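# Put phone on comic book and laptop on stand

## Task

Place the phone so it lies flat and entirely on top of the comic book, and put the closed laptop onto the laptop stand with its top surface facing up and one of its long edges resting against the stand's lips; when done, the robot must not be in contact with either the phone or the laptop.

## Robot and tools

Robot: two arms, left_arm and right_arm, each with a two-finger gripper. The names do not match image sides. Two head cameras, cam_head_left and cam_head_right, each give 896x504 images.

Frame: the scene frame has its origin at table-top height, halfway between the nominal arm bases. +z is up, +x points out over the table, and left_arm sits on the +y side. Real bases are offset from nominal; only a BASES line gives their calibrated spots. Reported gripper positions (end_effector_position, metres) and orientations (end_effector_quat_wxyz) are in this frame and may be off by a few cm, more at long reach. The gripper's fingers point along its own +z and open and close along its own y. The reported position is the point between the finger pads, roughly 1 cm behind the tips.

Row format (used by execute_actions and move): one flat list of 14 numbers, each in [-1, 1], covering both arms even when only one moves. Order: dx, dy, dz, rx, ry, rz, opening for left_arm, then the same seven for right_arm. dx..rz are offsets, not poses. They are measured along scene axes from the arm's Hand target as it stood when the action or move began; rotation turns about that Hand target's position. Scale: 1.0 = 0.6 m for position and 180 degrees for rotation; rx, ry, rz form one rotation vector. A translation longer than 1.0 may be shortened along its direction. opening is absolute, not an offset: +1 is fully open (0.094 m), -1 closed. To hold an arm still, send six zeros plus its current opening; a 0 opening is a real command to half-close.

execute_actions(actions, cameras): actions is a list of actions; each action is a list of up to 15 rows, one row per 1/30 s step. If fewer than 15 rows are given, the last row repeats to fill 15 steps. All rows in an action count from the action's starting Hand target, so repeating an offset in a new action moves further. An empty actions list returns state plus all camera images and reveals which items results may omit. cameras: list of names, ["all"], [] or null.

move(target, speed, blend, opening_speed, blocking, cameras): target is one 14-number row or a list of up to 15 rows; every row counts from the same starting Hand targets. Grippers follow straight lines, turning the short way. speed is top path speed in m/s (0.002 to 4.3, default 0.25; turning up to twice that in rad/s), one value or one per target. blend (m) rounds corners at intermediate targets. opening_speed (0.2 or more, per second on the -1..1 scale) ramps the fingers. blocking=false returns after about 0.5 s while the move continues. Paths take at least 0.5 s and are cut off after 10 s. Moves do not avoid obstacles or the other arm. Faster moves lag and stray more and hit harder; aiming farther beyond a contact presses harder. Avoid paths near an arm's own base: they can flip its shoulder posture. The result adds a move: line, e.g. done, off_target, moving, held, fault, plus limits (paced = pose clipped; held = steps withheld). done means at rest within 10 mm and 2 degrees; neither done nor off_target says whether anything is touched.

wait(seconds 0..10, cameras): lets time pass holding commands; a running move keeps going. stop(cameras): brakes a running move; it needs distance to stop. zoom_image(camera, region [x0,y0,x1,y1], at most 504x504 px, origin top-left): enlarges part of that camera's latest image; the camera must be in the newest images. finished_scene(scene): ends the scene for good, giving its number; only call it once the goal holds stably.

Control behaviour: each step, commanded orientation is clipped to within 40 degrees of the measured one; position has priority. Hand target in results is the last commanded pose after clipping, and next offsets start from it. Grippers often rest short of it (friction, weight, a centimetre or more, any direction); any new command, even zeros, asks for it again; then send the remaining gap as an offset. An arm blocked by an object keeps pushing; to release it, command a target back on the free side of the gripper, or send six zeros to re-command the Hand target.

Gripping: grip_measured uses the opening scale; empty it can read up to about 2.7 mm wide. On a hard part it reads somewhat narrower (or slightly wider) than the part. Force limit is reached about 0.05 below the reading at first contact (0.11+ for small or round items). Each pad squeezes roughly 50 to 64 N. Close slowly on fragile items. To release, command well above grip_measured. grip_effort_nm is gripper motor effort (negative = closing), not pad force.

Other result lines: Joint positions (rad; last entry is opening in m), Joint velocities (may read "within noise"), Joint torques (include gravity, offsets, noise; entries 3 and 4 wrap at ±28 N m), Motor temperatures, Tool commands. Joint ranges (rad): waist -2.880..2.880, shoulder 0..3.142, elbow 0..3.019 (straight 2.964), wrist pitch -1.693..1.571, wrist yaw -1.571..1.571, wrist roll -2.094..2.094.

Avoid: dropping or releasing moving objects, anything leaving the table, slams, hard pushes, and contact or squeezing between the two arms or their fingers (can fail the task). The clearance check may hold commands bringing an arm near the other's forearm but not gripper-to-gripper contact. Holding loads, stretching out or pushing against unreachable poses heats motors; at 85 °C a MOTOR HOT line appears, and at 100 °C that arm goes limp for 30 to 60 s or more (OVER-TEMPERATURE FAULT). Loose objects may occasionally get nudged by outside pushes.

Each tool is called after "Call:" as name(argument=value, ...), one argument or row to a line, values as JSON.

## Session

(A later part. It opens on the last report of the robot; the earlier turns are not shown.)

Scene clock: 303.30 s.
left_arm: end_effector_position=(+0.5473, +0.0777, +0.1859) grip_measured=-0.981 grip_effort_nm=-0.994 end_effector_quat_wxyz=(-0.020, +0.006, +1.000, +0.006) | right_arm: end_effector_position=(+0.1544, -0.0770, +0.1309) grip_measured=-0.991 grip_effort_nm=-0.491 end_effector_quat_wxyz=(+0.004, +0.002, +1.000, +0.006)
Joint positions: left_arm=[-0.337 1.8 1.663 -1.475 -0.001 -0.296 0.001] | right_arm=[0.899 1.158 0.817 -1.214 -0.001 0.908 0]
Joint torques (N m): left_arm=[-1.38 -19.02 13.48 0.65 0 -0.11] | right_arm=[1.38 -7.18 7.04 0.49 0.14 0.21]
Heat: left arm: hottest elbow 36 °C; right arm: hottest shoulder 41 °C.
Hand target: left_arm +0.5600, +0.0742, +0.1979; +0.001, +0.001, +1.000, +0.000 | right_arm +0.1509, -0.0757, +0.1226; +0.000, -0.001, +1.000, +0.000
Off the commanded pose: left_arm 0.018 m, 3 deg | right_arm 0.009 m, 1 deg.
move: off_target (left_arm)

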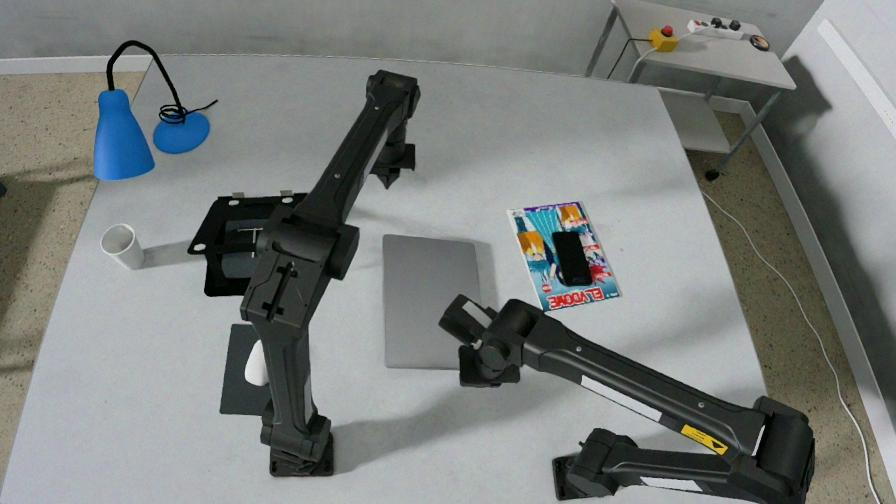

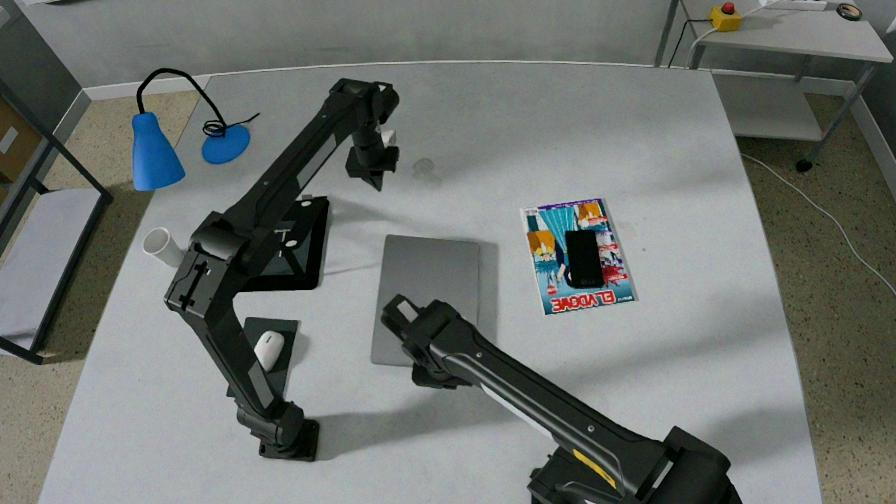

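Call:
move(
  target=[0,-0.023,-0.285,0,0,0,-1,0,-0.04,-0.165,0,0,0,-1],
  cameras=["all"],
  speed=0.15,
)

Call:
zoom_image(
  camera="cam_head_right",
  region=[340, 200, 520, 400],
)

Call:
zoom_image(
  camera="cam_head_left",
  region=[350, 190, 530, 390],
)

Scene clock: 312.40 s.
left_arm: end_effector_position=(+0.5620, +0.0681, +0.0308) grip_measured=-0.981 grip_effort_nm=-0.989 end_effector_quat_wxyz=(-0.001, -0.002, +1.000, +0.001) | right_arm: end_effector_position=(+0.1505, -0.0940, +0.0317) grip_measured=-0.991 grip_effort_nm=-0.496 end_effector_quat_wxyz=(+0.005, -0.003, +1.000, +0.007)
Joint positions: left_arm=[-0.346 1.946 1.451 -1.078 -0.001 -0.32 0.001] | right_arm=[0.872 1.271 0.608 -0.891 -0.001 0.871 0]
Joint torques (N m): left_arm=[-2.84 -20.31 8.76 0.85 0 -0.1] | right_arm=[-0.44 -7.06 5.71 0.44 0.13 0.09]
Heat: left arm: hottest elbow 36 °C; right arm: hottest shoulder 39 °C.
Hand target: left_arm +0.5600, +0.0603, +0.0270; +0.001, +0.001, +1.000, +0.000 | right_arm +0.1509, -0.0998, +0.0236; +0.000, -0.001, +1.000, +0.000
Off the commanded pose: left_arm 0.009 m, 0 deg | right_arm 0.010 m, 1 deg.
move: done

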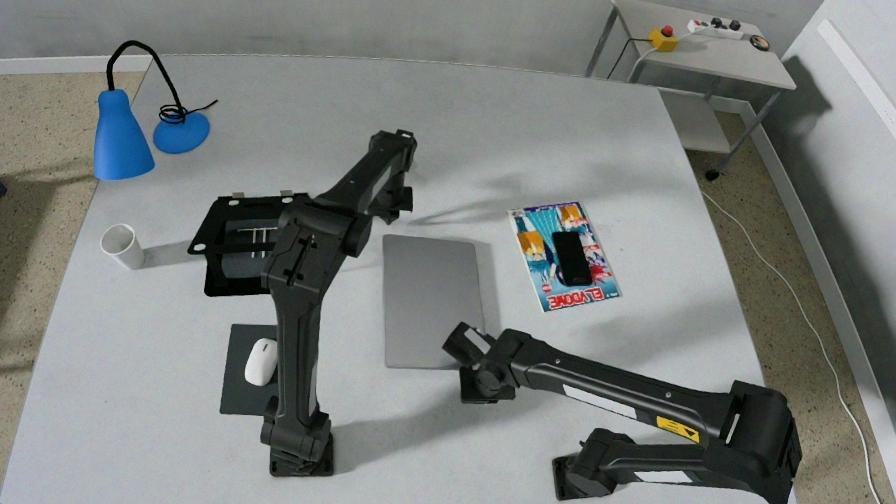

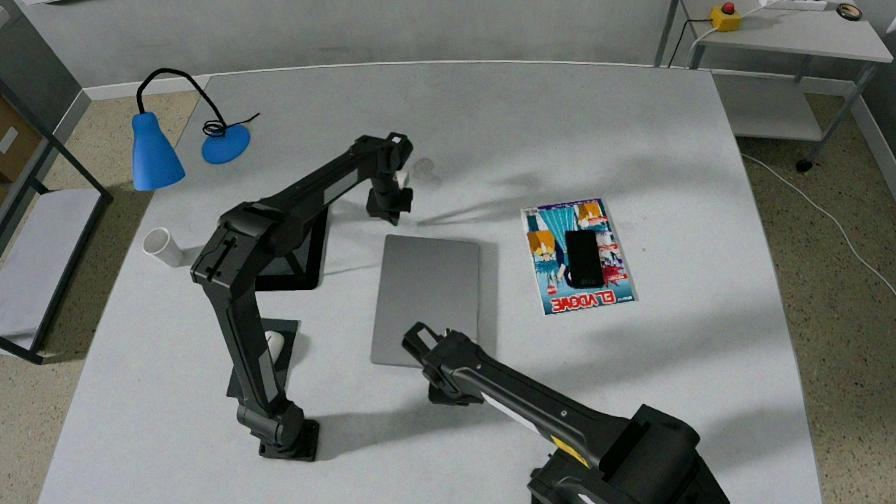

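Scaled by 2.520.

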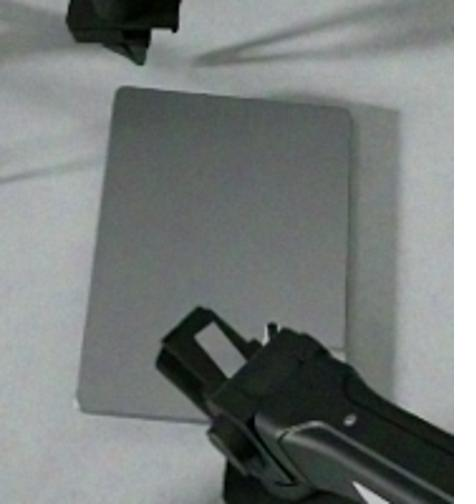

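Scaled by 2.520.

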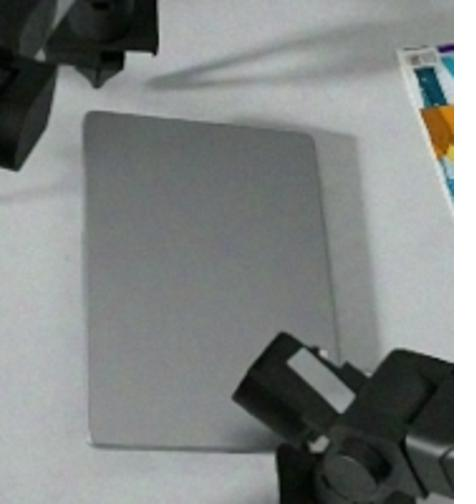

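Call:
move(
  target=[
    [-0.053,0.008,-0.015,0,0,0,-1,0.035,-0.009,-0.016,0,0,0,-1],
    [-0.1,0.08,-0.015,0,0,0,-1,0.082,-0.081,-0.016,0,0,0,-1],
    [-0.164,0.137,-0.015,0,0,0,-1,0.146,-0.138,-0.016,0,0,0,-1],
    [-0.24,0.176,-0.015,0,0,0,-1,0.222,-0.177,-0.016,0,0,0,-1],
  ],
  blend=0.01,
  speed=0.06,
  cameras=["all"],
)

Scene clock: 324.40 s.
left_arm: end_effector_position=(+0.4203, +0.1614, +0.0157) grip_measured=-0.981 grip_effort_nm=-0.989 end_effector_quat_wxyz=(-0.002, +0.001, +1.000, +0.002) | right_arm: end_effector_position=(+0.2623, -0.2085, +0.0105) grip_measured=-0.991 grip_effort_nm=-0.496 end_effector_quat_wxyz=(-0.011, -0.004, +1.000, -0.003)
Joint positions: left_arm=[-0.235 1.613 0.919 -0.881 -0.003 -0.203 0.001] | right_arm=[0.329 1.422 0.678 -0.85 -0.001 0.328 0]
Joint torques (N m): left_arm=[-1.44 -15.62 6.57 0.66 0.03 0.13] | right_arm=[-0.67 -8.35 9.21 0.36 0.11 0.05]
Motor temperatures (°C): left_arm=[23 31 35 24 27 24 28] | right_arm=[27 38 37 25 24 23 26]
Heat: left arm: hottest elbow 35 °C; right arm: hottest shoulder 38 °C.
Hand target: left_arm +0.4161, +0.1659, +0.0180; +0.001, +0.001, +1.000, +0.000 | right_arm +0.2841, -0.2059, +0.0140; +0.000, -0.001, +1.000, +0.000
Off the commanded pose: left_arm 0.007 m, 0 deg | right_arm 0.022 m, 1 deg.
move: off_target (right_arm)

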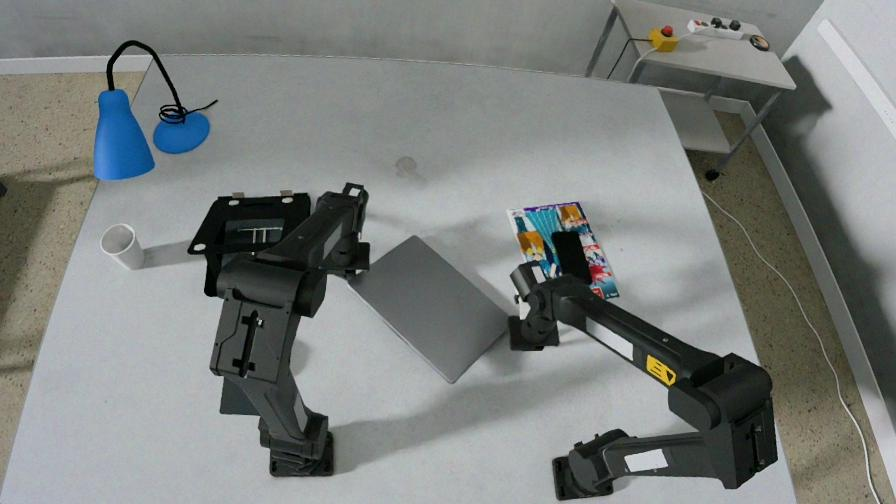

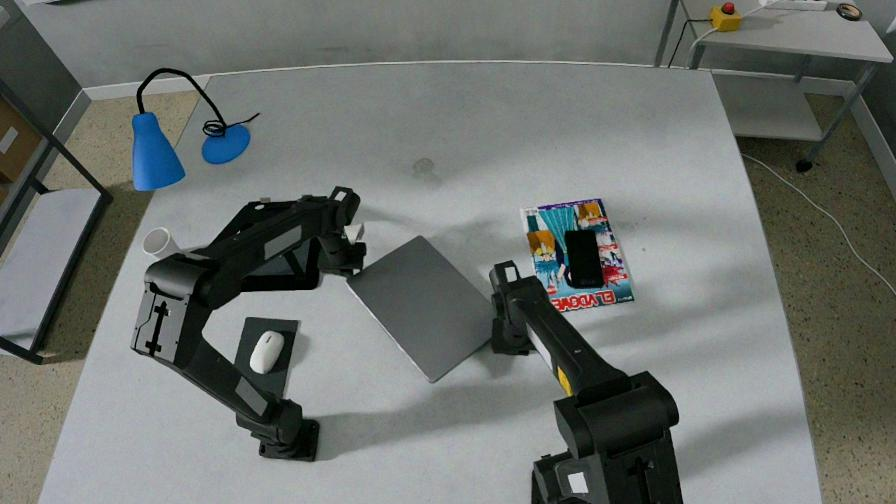

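Call:
move(
  target=[
    [-0.0845,0.018,0,0,0,0,-1,0.084,-0.018,0.005,0,0,0,-1],
    [-0.17,0.013,0,0,0,0,-1,0.17,-0.013,0.005,0,0,0,-1],
    [-0.252,-0.013,0,0,0,0,-1,0.252,0.013,0.005,0,0,0,-1],
  ],
  blend=0.01,
  speed=0.06,
  cameras=["all"],
)

Scene clock: 334.33 s.
left_arm: end_effector_position=(+0.2715, +0.1647, +0.0167) grip_measured=-0.981 grip_effort_nm=-0.984 end_effector_quat_wxyz=(+0.002, -0.011, +1.000, +0.003) | right_arm: end_effector_position=(+0.4156, -0.2002, +0.0135) grip_measured=-0.991 grip_effort_nm=-0.491 end_effector_quat_wxyz=(-0.007, -0.003, +1.000, -0.001)
Joint positions: left_arm=[-0.345 1.238 0.531 -0.862 -0.007 -0.338 0.001] | right_arm=[0.236 1.753 1.102 -0.934 -0.001 0.236 0]
Joint torques (N m): left_arm=[-4.31 -9.11 7.3 0.06 0.21 -0.08] | right_arm=[0.03 -15.03 10.28 -0.17 0.09 0.14]
Heat: left arm: hottest elbow 34 °C; right arm: hottest shoulder 37 °C.
Hand target: left_arm +0.2649, +0.1581, +0.0181; +0.001, +0.001, +1.000, +0.000 | right_arm +0.4353, -0.1982, +0.0169; +0.000, -0.001, +1.000, +0.000
Off the commanded pose: left_arm 0.009 m, 1 deg | right_arm 0.020 m, 1 deg.
move: off_target (right_arm)

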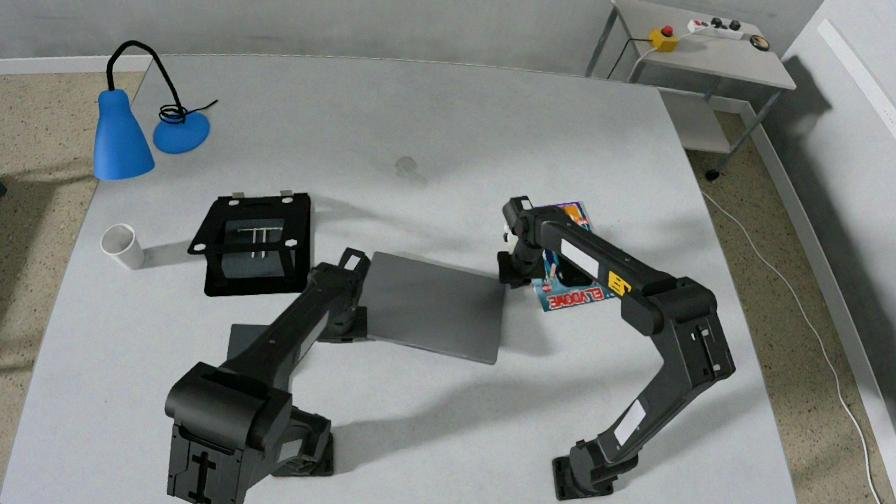

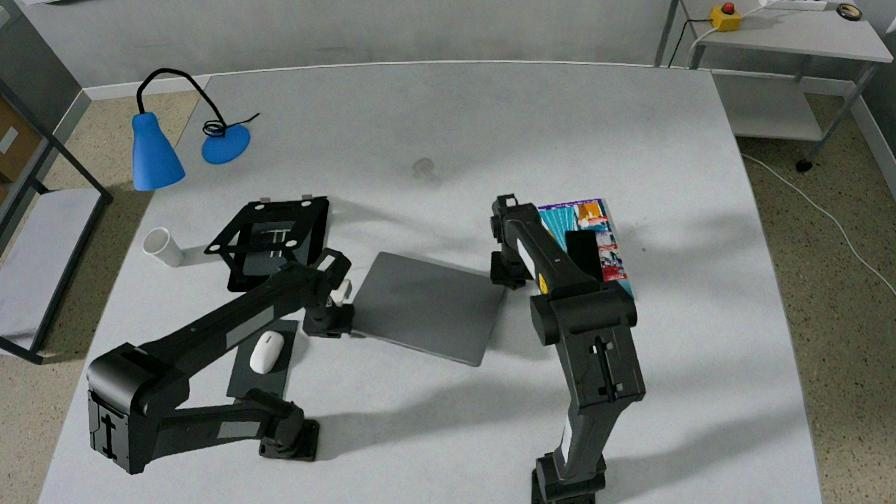

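Call:
move(
  target=[-0.0715,-0.038,0,0,0,0,-1,0.083,0.044,0.005,0,0,0,-1],
  speed=0.06,
  cameras=["all"],
)

Scene clock: 341.57 s.
left_arm: end_effector_position=(+0.2273, +0.1400, +0.0168) grip_measured=-0.981 grip_effort_nm=-0.984 end_effector_quat_wxyz=(+0.001, -0.008, +1.000, +0.004) | right_arm: end_effector_position=(+0.4677, -0.1824, +0.0177) grip_measured=-0.991 grip_effort_nm=-0.491 end_effector_quat_wxyz=(-0.007, +0.001, +1.000, -0.001)
Joint positions: left_arm=[-0.515 1.141 0.46 -0.892 -0.009 -0.502 0.001] | right_arm=[0.246 1.865 1.284 -1.003 -0.001 0.254 0]
Joint torques (N m): left_arm=[-3.43 -7.59 7.71 0.16 0.29 -0.04] | right_arm=[1.32 -17.32 10.78 -0.21 0.09 0.23]
Heat: left arm: hottest elbow 34 °C; right arm: hottest elbow 38 °C.
Hand target: left_arm +0.2220, +0.1354, +0.0180; +0.001, +0.001, +1.000, +0.000 | right_arm +0.4852, -0.1718, +0.0201; +0.000, -0.001, +1.000, +0.000
Off the commanded pose: left_arm 0.007 m, 1 deg | right_arm 0.021 m, 1 deg.
move: off_target (right_arm)

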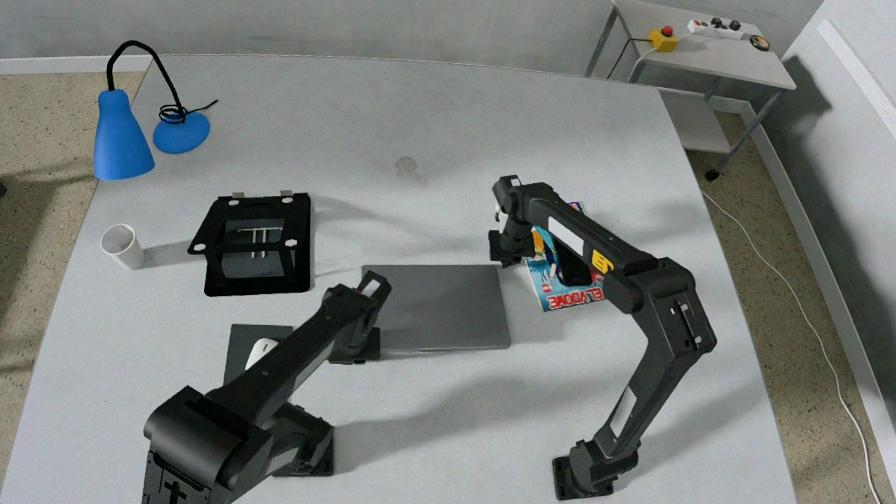

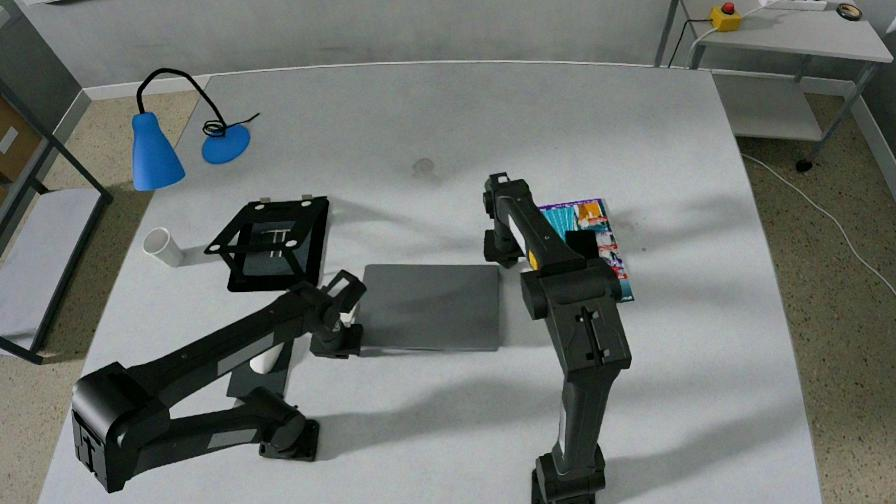

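Call:
move(
  target=[
    [0,0.03,0.17,0,0,0,-1,0.02,0.03,0,0,0,0,-1],
    [0.447,-0.05,0.17,0,0,0,-1,0.02,0.036,0,0,0,0,-1],
    [0.447,-0.06,0.003,0,0,0,-1,0.02,0.036,0,0,0,0,-1],
  ],
  speed=0.2,
  cameras=["all"],
)

Scene clock: 353.87 s.
left_arm: end_effector_position=(+0.4890, +0.0995, +0.0219) grip_measured=-0.981 grip_effort_nm=-0.984 end_effector_quat_wxyz=(-0.002, +0.002, +1.000, +0.002) | right_arm: end_effector_position=(+0.4805, -0.1618, +0.0183) grip_measured=-0.991 grip_effort_nm=-0.491 end_effector_quat_wxyz=(-0.006, +0.002, +1.000, -0.002)
Joint positions: left_arm=[-0.332 1.784 1.174 -0.967 -0.003 -0.299 0.001] | right_arm=[0.277 1.903 1.345 -1.026 -0.001 0.286 0]
Joint torques (N m): left_arm=[-0.97 -17.2 8.27 0.91 0.07 -0.04] | right_arm=[1.2 -18.08 10.92 -0.23 0.08 0.22]
Heat: left arm: hottest elbow 34 °C; right arm: hottest elbow 39 °C.
Hand target: left_arm +0.4901, +0.0995, +0.0196; +0.001, +0.001, +1.000, +0.000 | right_arm +0.4972, -0.1500, +0.0201; +0.000, -0.001, +1.000, +0.000
Off the commanded pose: left_arm 0.002 m, 0 deg | right_arm 0.020 m, 1 deg.
move: off_target (right_arm)

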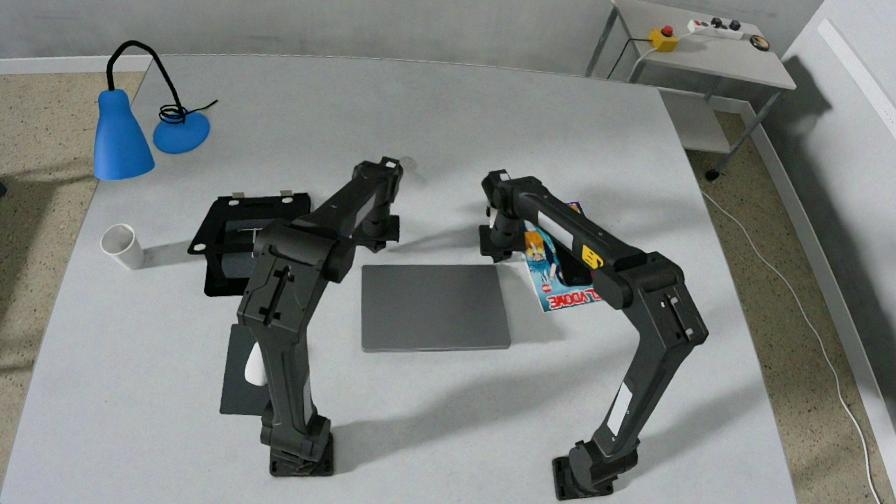

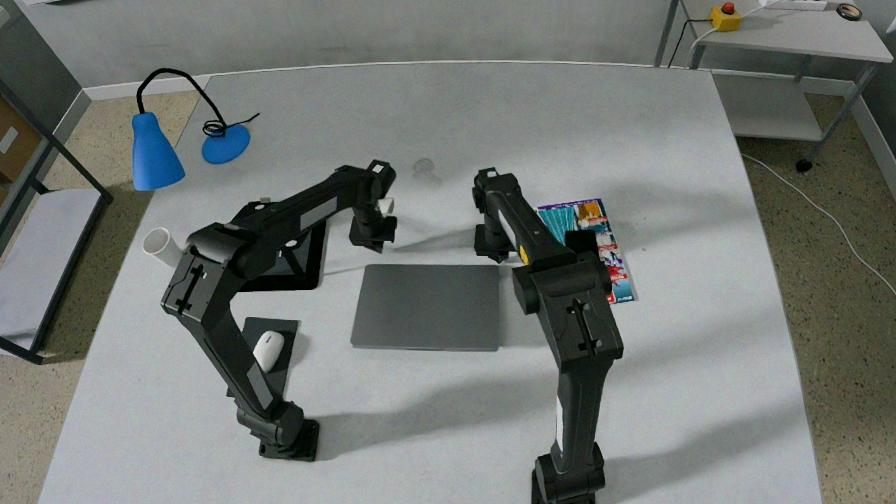

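Call:
move(
  target=[
    [-0.075,0,0,0,0,0,-1,-0.042,0.0,0,0,0,0,-1],
    [-0.258,0,0,0,0,0,-1,-0.237,0.0,0,0,0,0,-1],
  ],
  speed=0.08,
  cameras=["all"],
)

Scene clock: 358.83 s.
left_arm: end_effector_position=(+0.3428, +0.1062, +0.0185) grip_measured=-0.981 grip_effort_nm=-0.984 end_effector_quat_wxyz=(-0.001, -0.005, +1.000, +0.005) | right_arm: end_effector_position=(+0.3662, -0.1590, +0.0209) grip_measured=-0.991 grip_effort_nm=-0.491 end_effector_quat_wxyz=(+0.003, +0.007, +1.000, -0.004)
Joint positions: left_arm=[-0.444 1.475 0.763 -0.865 -0.009 -0.426 0.001] | right_arm=[0.363 1.655 0.991 -0.904 0.009 0.383 0]
Joint torques (N m): left_arm=[-3.14 -13.22 6.64 0.57 0.28 -0.11] | right_arm=[2.26 -16.5 5.04 0.28 -0.22 0.23]
Heat: left arm: hottest elbow 34 °C; right arm: hottest elbow 39 °C.
Hand target: left_arm +0.3354, +0.0993, +0.0198; +0.001, +0.001, +1.000, +0.000 | right_arm +0.3548, -0.1500, +0.0200; +0.000, -0.001, +1.000, +0.000
Off the commanded pose: left_arm 0.010 m, 1 deg | right_arm 0.014 m, 1 deg.
move: off_target (right_arm)

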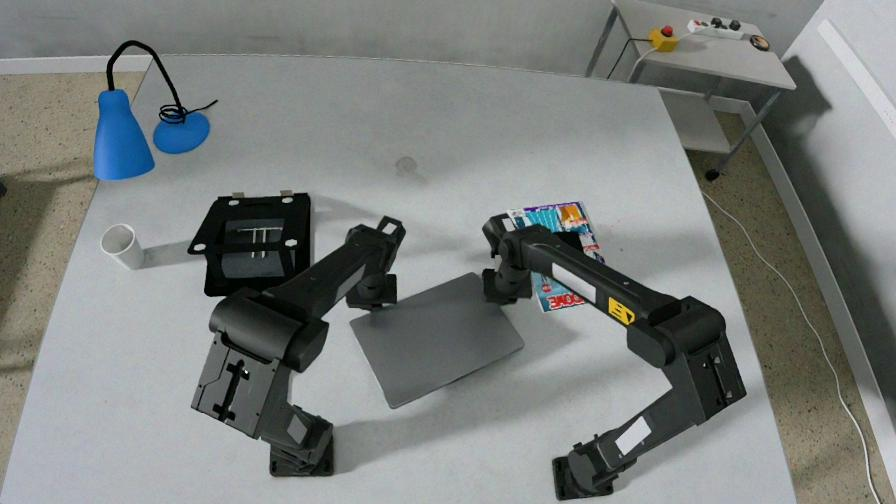

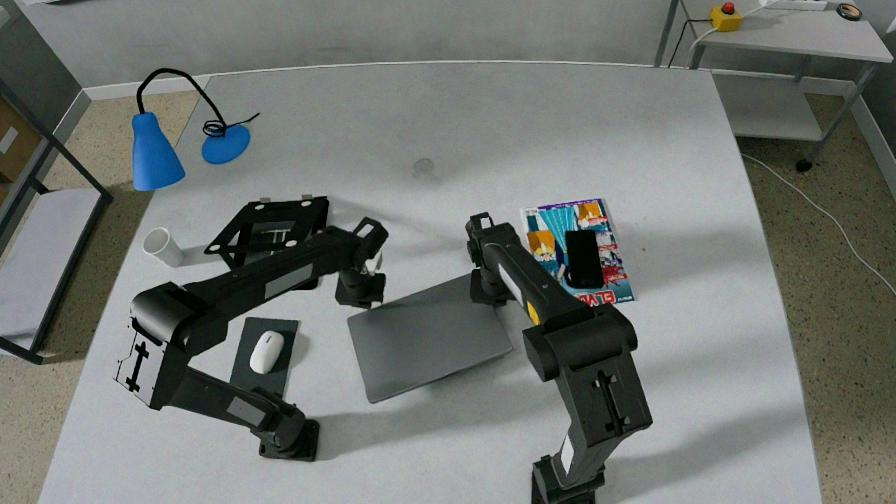

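Call:
move(
  target=[
    [0,0,0,0,0,0,-1,0,0,0.13,0,0,0,-1],
    [0,0,0,0,0,0,-1,0.185,0.1,0.13,0,0,0,-1],
    [0,0,0,0,0,0,-1,0.185,0.1,0,0,0,0,-1],
    [0,0,0,0,0,0,-1,0.08,0.1,0,0,0,0,-1],
  ],
  speed=[0.15,0.2,0.15,0.1],
  cameras=["all"],
)

Scene clock: 375.63 s.
left_arm: end_effector_position=(+0.3390, +0.1038, +0.0171) grip_measured=-0.981 grip_effort_nm=-0.984 end_effector_quat_wxyz=(-0.005, -0.002, +1.000, +0.004) | right_arm: end_effector_position=(+0.4168, -0.0929, +0.0235) grip_measured=-0.991 grip_effort_nm=-0.486 end_effector_quat_wxyz=(+0.008, +0.003, +1.000, +0.002)
Joint positions: left_arm=[-0.452 1.475 0.758 -0.865 -0.003 -0.428 0.001] | right_arm=[0.449 1.803 1.208 -0.959 0.004 0.461 0]
Joint torques (N m): left_arm=[-2.32 -12.57 7.08 0.43 0.04 -0.08] | right_arm=[1.55 -19.55 5.03 0.16 -0.03 0.25]
Heat: left arm: hottest elbow 33 °C; right arm: hottest elbow 38 °C.
Hand target: left_arm +0.3353, +0.0993, +0.0197; +0.001, +0.001, +1.000, +0.000 | right_arm +0.4029, -0.0901, +0.0201; +0.000, -0.001, +1.000, +0.000
Off the commanded pose: left_arm 0.006 m, 1 deg | right_arm 0.015 m, 1 deg.
move: off_target (right_arm)

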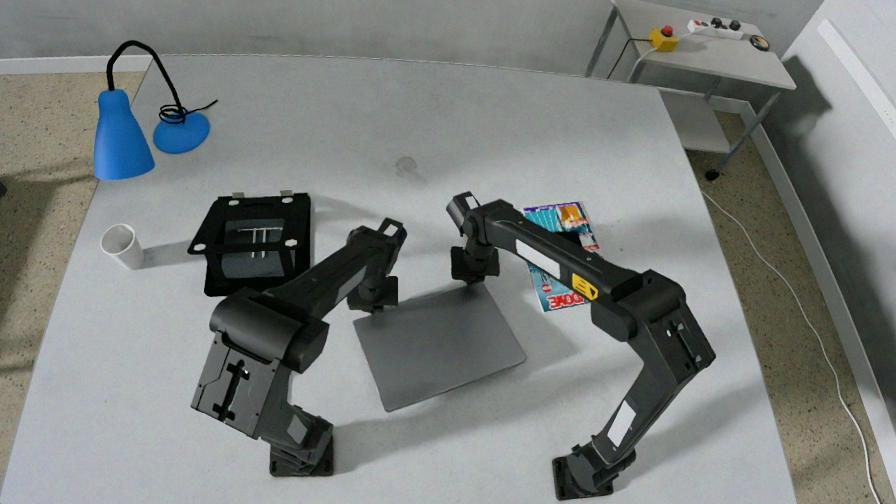

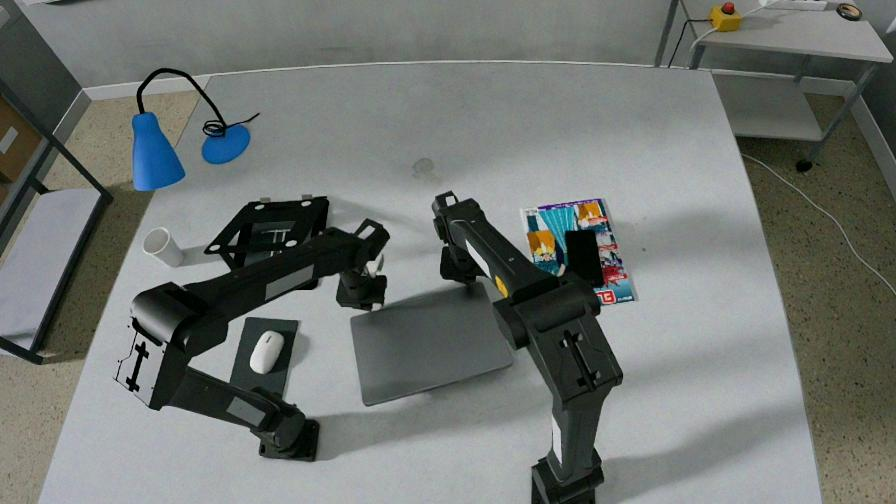

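Call:
move(
  target=[0,0,0,0,0,0,-1,-0.092,-0.02,0,0,0,0,-1],
  speed=0.08,
  cameras=["all"],
)

Scene clock: 378.83 s.
left_arm: end_effector_position=(+0.3390, +0.1037, +0.0171) grip_measured=-0.981 grip_effort_nm=-0.984 end_effector_quat_wxyz=(-0.005, -0.002, +1.000, +0.004) | right_arm: end_effector_position=(+0.3625, -0.1038, +0.0269) grip_measured=-0.991 grip_effort_nm=-0.491 end_effector_quat_wxyz=(+0.012, +0.004, +1.000, +0.003)
Joint positions: left_arm=[-0.452 1.475 0.758 -0.865 -0.003 -0.428 0.001] | right_arm=[0.482 1.676 1.039 -0.91 0.006 0.494 0]
Joint torques (N m): left_arm=[-3.25 -12.86 7.16 0.61 0.09 -0.06] | right_arm=[1.67 -16.44 4.75 0.14 -0.12 0.21]
Heat: left arm: hottest elbow 33 °C; right arm: hottest elbow 37 °C.
Hand target: left_arm +0.3353, +0.0993, +0.0197; +0.001, +0.001, +1.000, +0.000 | right_arm +0.3477, -0.1020, +0.0201; +0.000, -0.001, +1.000, +0.000
Off the commanded pose: left_arm 0.006 m, 1 deg | right_arm 0.016 m, 1 deg.
move: off_target (right_arm)

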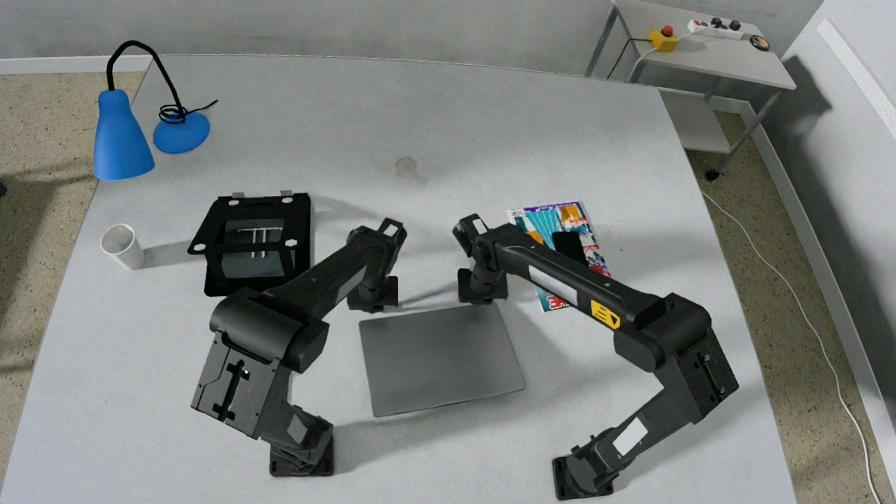

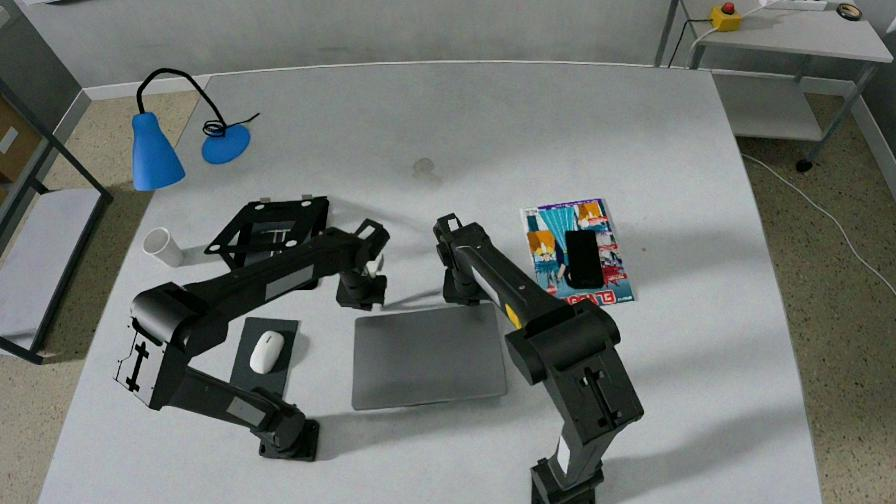

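Call:
move(
  target=[
    [0.02,0,0.383,0,0,0,-1,0.03,-0.05,0.25,0,0,0,-1],
    [0.2,0.868,0.383,0,0,0,-1,-0.1,-0.1,0.3,0,0,0,-1],
  ],
  speed=0.3,
  cameras=["all"],
)

Call:
zoom_image(
  camera="cam_head_left",
  region=[100, 100, 340, 320],
)

Call:
zoom_image(
  camera="cam_head_right",
  region=[120, 100, 360, 320],
)

Scene clock: 389.53 s.
left_arm: end_effector_position=(+0.4431, +0.6085, +0.2285) grip_measured=-0.981 grip_effort_nm=-0.984 end_effector_quat_wxyz=(-0.018, -0.002, +1.000, -0.015) | right_arm: end_effector_position=(+0.2954, -0.1594, +0.2009) grip_measured=-0.991 grip_effort_nm=-0.491 end_effector_quat_wxyz=(+0.005, -0.002, +1.000, +0.001)
Joint positions: left_arm=[0.697 1.82 1.802 -1.6 -0.002 0.721 0.001] | right_arm=[0.43 1.28 1.107 -1.387 0.002 0.433 0]
Joint torques (N m): left_arm=[-0.79 -18.96 16.73 -0.14 0.16 0.05] | right_arm=[0.56 -12.4 7.13 -0.2 -0.01 0.19]
Heat: left arm: hottest elbow 34 °C; right arm: hottest shoulder 36 °C.
Hand target: left_arm +0.4552, +0.6202, +0.2495; +0.001, +0.001, +1.000, +0.000 | right_arm +0.2877, -0.1621, +0.2001; +0.000, -0.001, +1.000, +0.000
Off the commanded pose: left_arm 0.027 m, 3 deg | right_arm 0.008 m, 1 deg.
move: off_target (left_arm)

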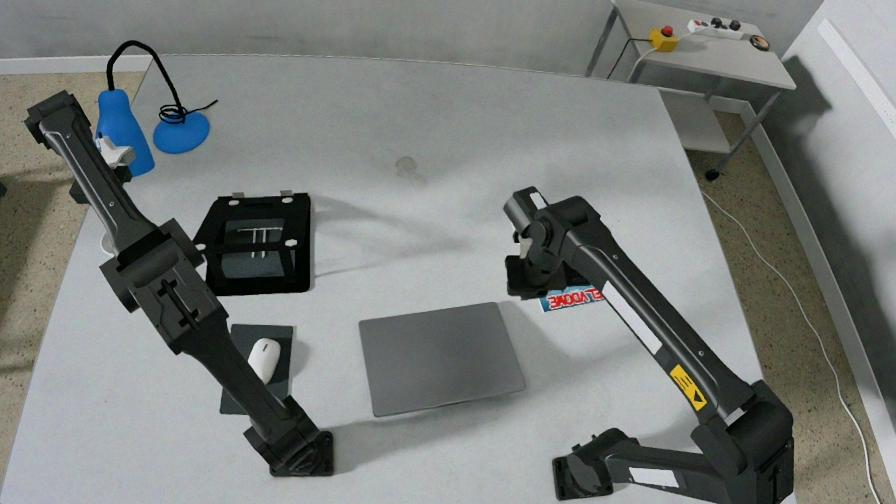

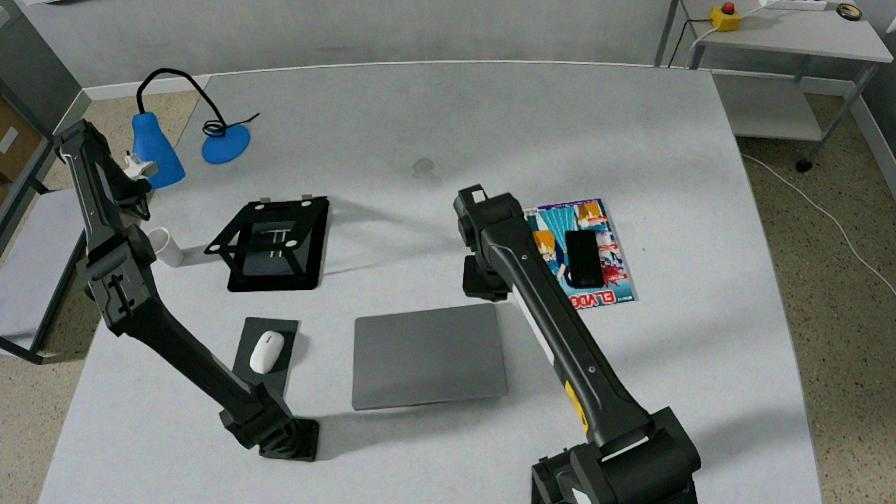

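Scaled by 2.100.

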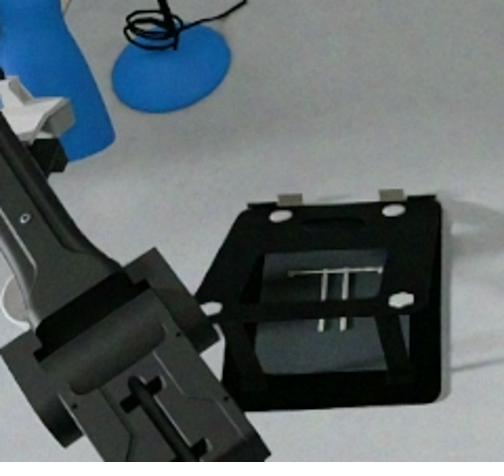

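Scaled by 2.100.

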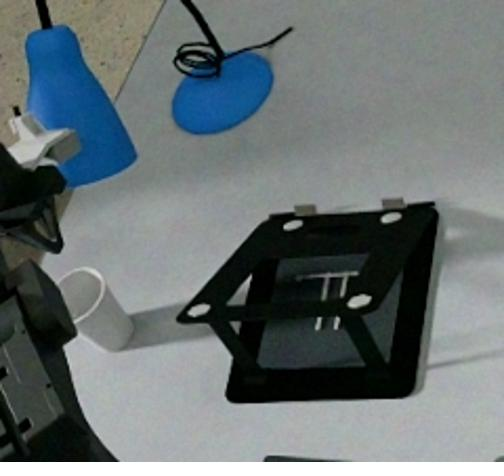

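Call:
move(
  target=[
    [0,0,0,0,0,0.5,1,0,0,0,0,0,0,-1],
    [0,-0.03,-0.37,0,0,0.5,1,0,0,0,0,0,0,-1],
  ],
  speed=0.2,
  cameras=["all"],
)

Call:
zoom_image(
  camera="cam_head_left",
  region=[100, 140, 340, 320],
)

Call:
zoom_image(
  camera="cam_head_right",
  region=[120, 140, 360, 320],
)

Scene clock: 407.97 s.
left_arm: end_effector_position=(+0.4555, +0.6188, +0.0727) grip_measured=+0.998 grip_effort_nm=0.125 end_effector_quat_wxyz=(-0.040, +0.710, -0.703, +0.003) | right_arm: end_effector_position=(+0.2954, -0.1594, +0.2009) grip_measured=-0.991 grip_effort_nm=-0.491 end_effector_quat_wxyz=(+0.005, -0.002, +1.000, +0.001)
Joint positions: left_arm=[0.697 1.87 1.454 -1.075 0.001 -0.856 0.094] | right_arm=[0.43 1.28 1.107 -1.387 0.002 0.433 0]
Joint torques (N m): left_arm=[-2.84 -13.63 7.06 0.84 -0.14 -0.07] | right_arm=[0.56 -12.34 7.12 -0.2 -0.01 0.19]
Heat: left arm: hottest elbow 37 °C; right arm: hottest shoulder 35 °C.
Hand target: left_arm +0.4552, +0.6022, +0.0277; -0.001, +0.706, -0.708, +0.000 | right_arm +0.2877, -0.1621, +0.2001; +0.000, -0.001, +1.000, +0.000
Off the commanded pose: left_arm 0.048 m, 5 deg | right_arm 0.008 m, 1 deg.
move: off_target (left_arm)

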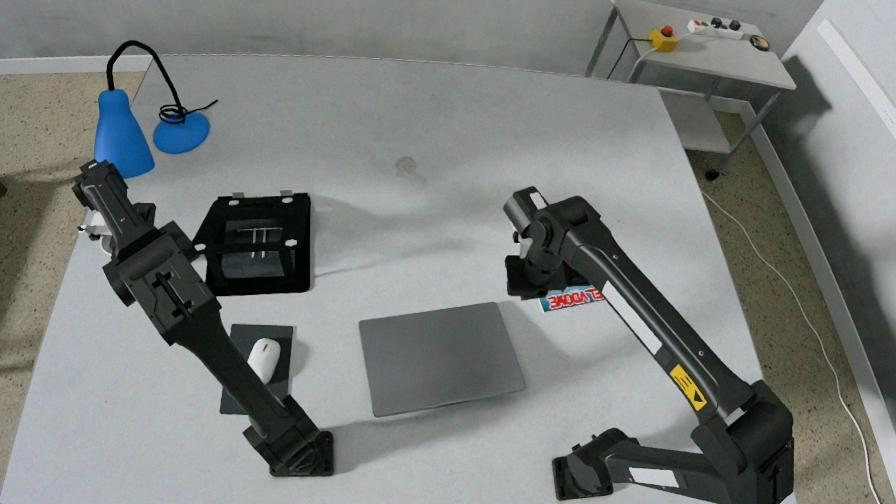

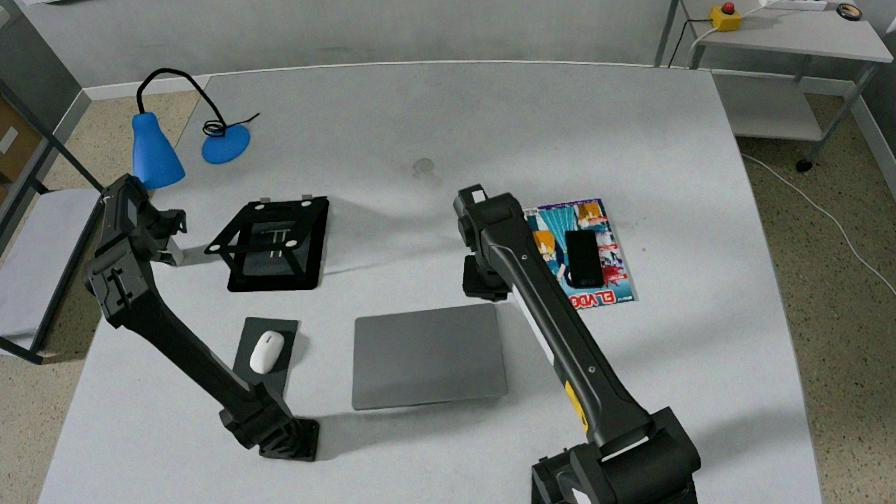

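Scaled by 2.100.

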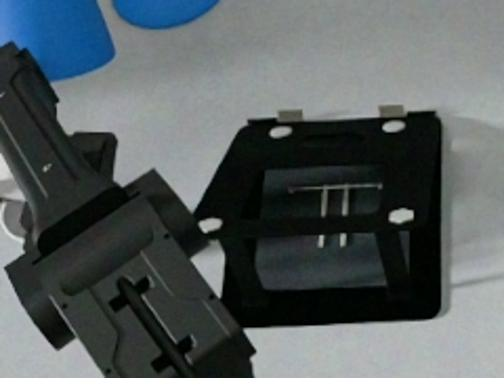

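Scaled by 2.100.

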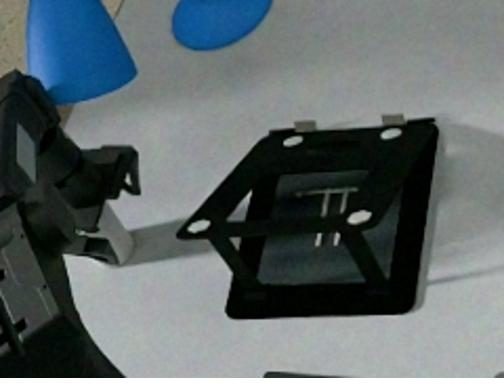

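Call:
move(
  target=[0,0,0.2,0,0,0,1,0,0,0,0,0,0,-1],
  speed=0.1,
  cameras=["all"],
)

Call:
zoom_image(
  camera="cam_head_right",
  region=[80, 160, 260, 320],
)

Call:
zoom_image(
  camera="cam_head_left",
  region=[60, 140, 240, 300],
)

Scene clock: 413.17 s.
left_arm: end_effector_position=(+0.4342, +0.5935, +0.1152) grip_measured=+0.998 grip_effort_nm=0.125 end_effector_quat_wxyz=(+0.035, +0.708, -0.706, -0.002) | right_arm: end_effector_position=(+0.2954, -0.1594, +0.2009) grip_measured=-0.991 grip_effort_nm=-0.496 end_effector_quat_wxyz=(+0.005, -0.002, +1.000, +0.001)
Joint positions: left_arm=[0.688 1.841 1.529 -1.329 0 -0.857 0.094] | right_arm=[0.43 1.28 1.107 -1.387 0.002 0.433 0]
Joint torques (N m): left_arm=[-1.96 -21.13 15.82 -0.2 -0.09 -0.12] | right_arm=[0.56 -12.34 7.13 -0.2 -0.01 0.19]
Heat: left arm: hottest elbow 37 °C; right arm: hottest shoulder 35 °C.
Hand target: left_arm +0.4553, +0.6021, +0.1476; -0.001, +0.706, -0.708, +0.000 | right_arm +0.2877, -0.1621, +0.2001; +0.000, -0.001, +1.000, +0.000
Off the commanded pose: left_arm 0.040 m, 4 deg | right_arm 0.008 m, 1 deg.
move: off_target (left_arm)

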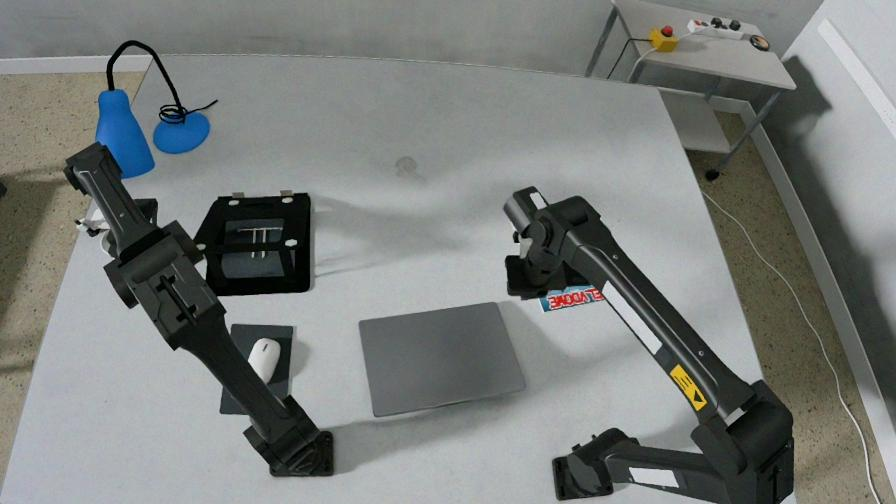

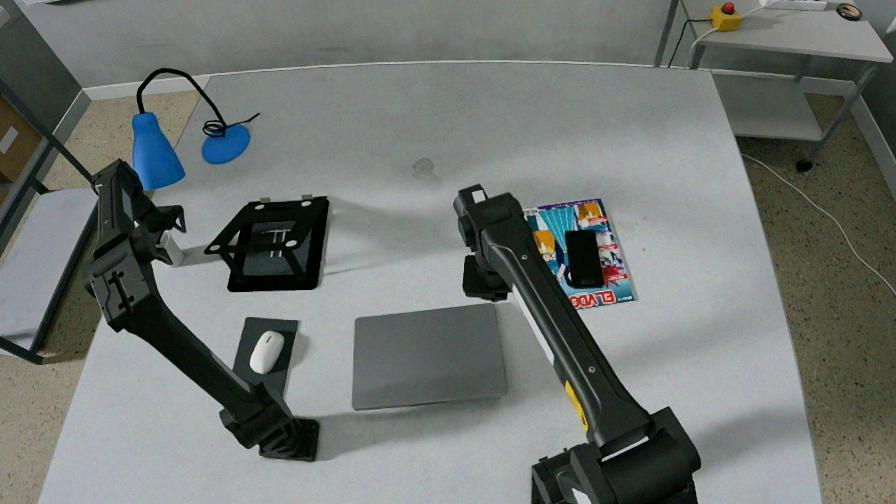

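Scaled by 2.800.

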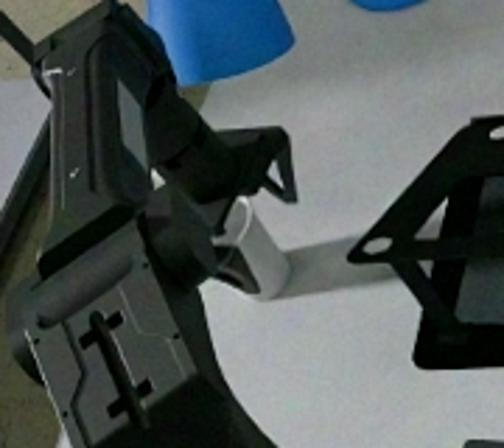

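Scaled by 2.800.

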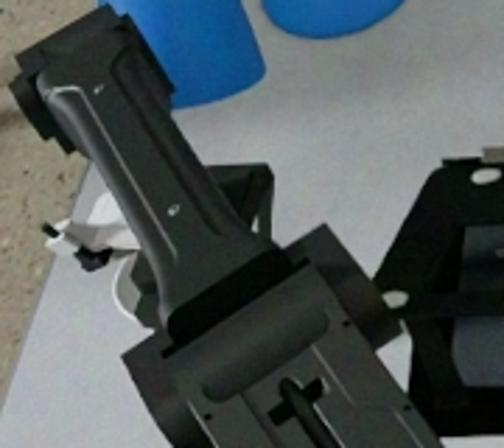

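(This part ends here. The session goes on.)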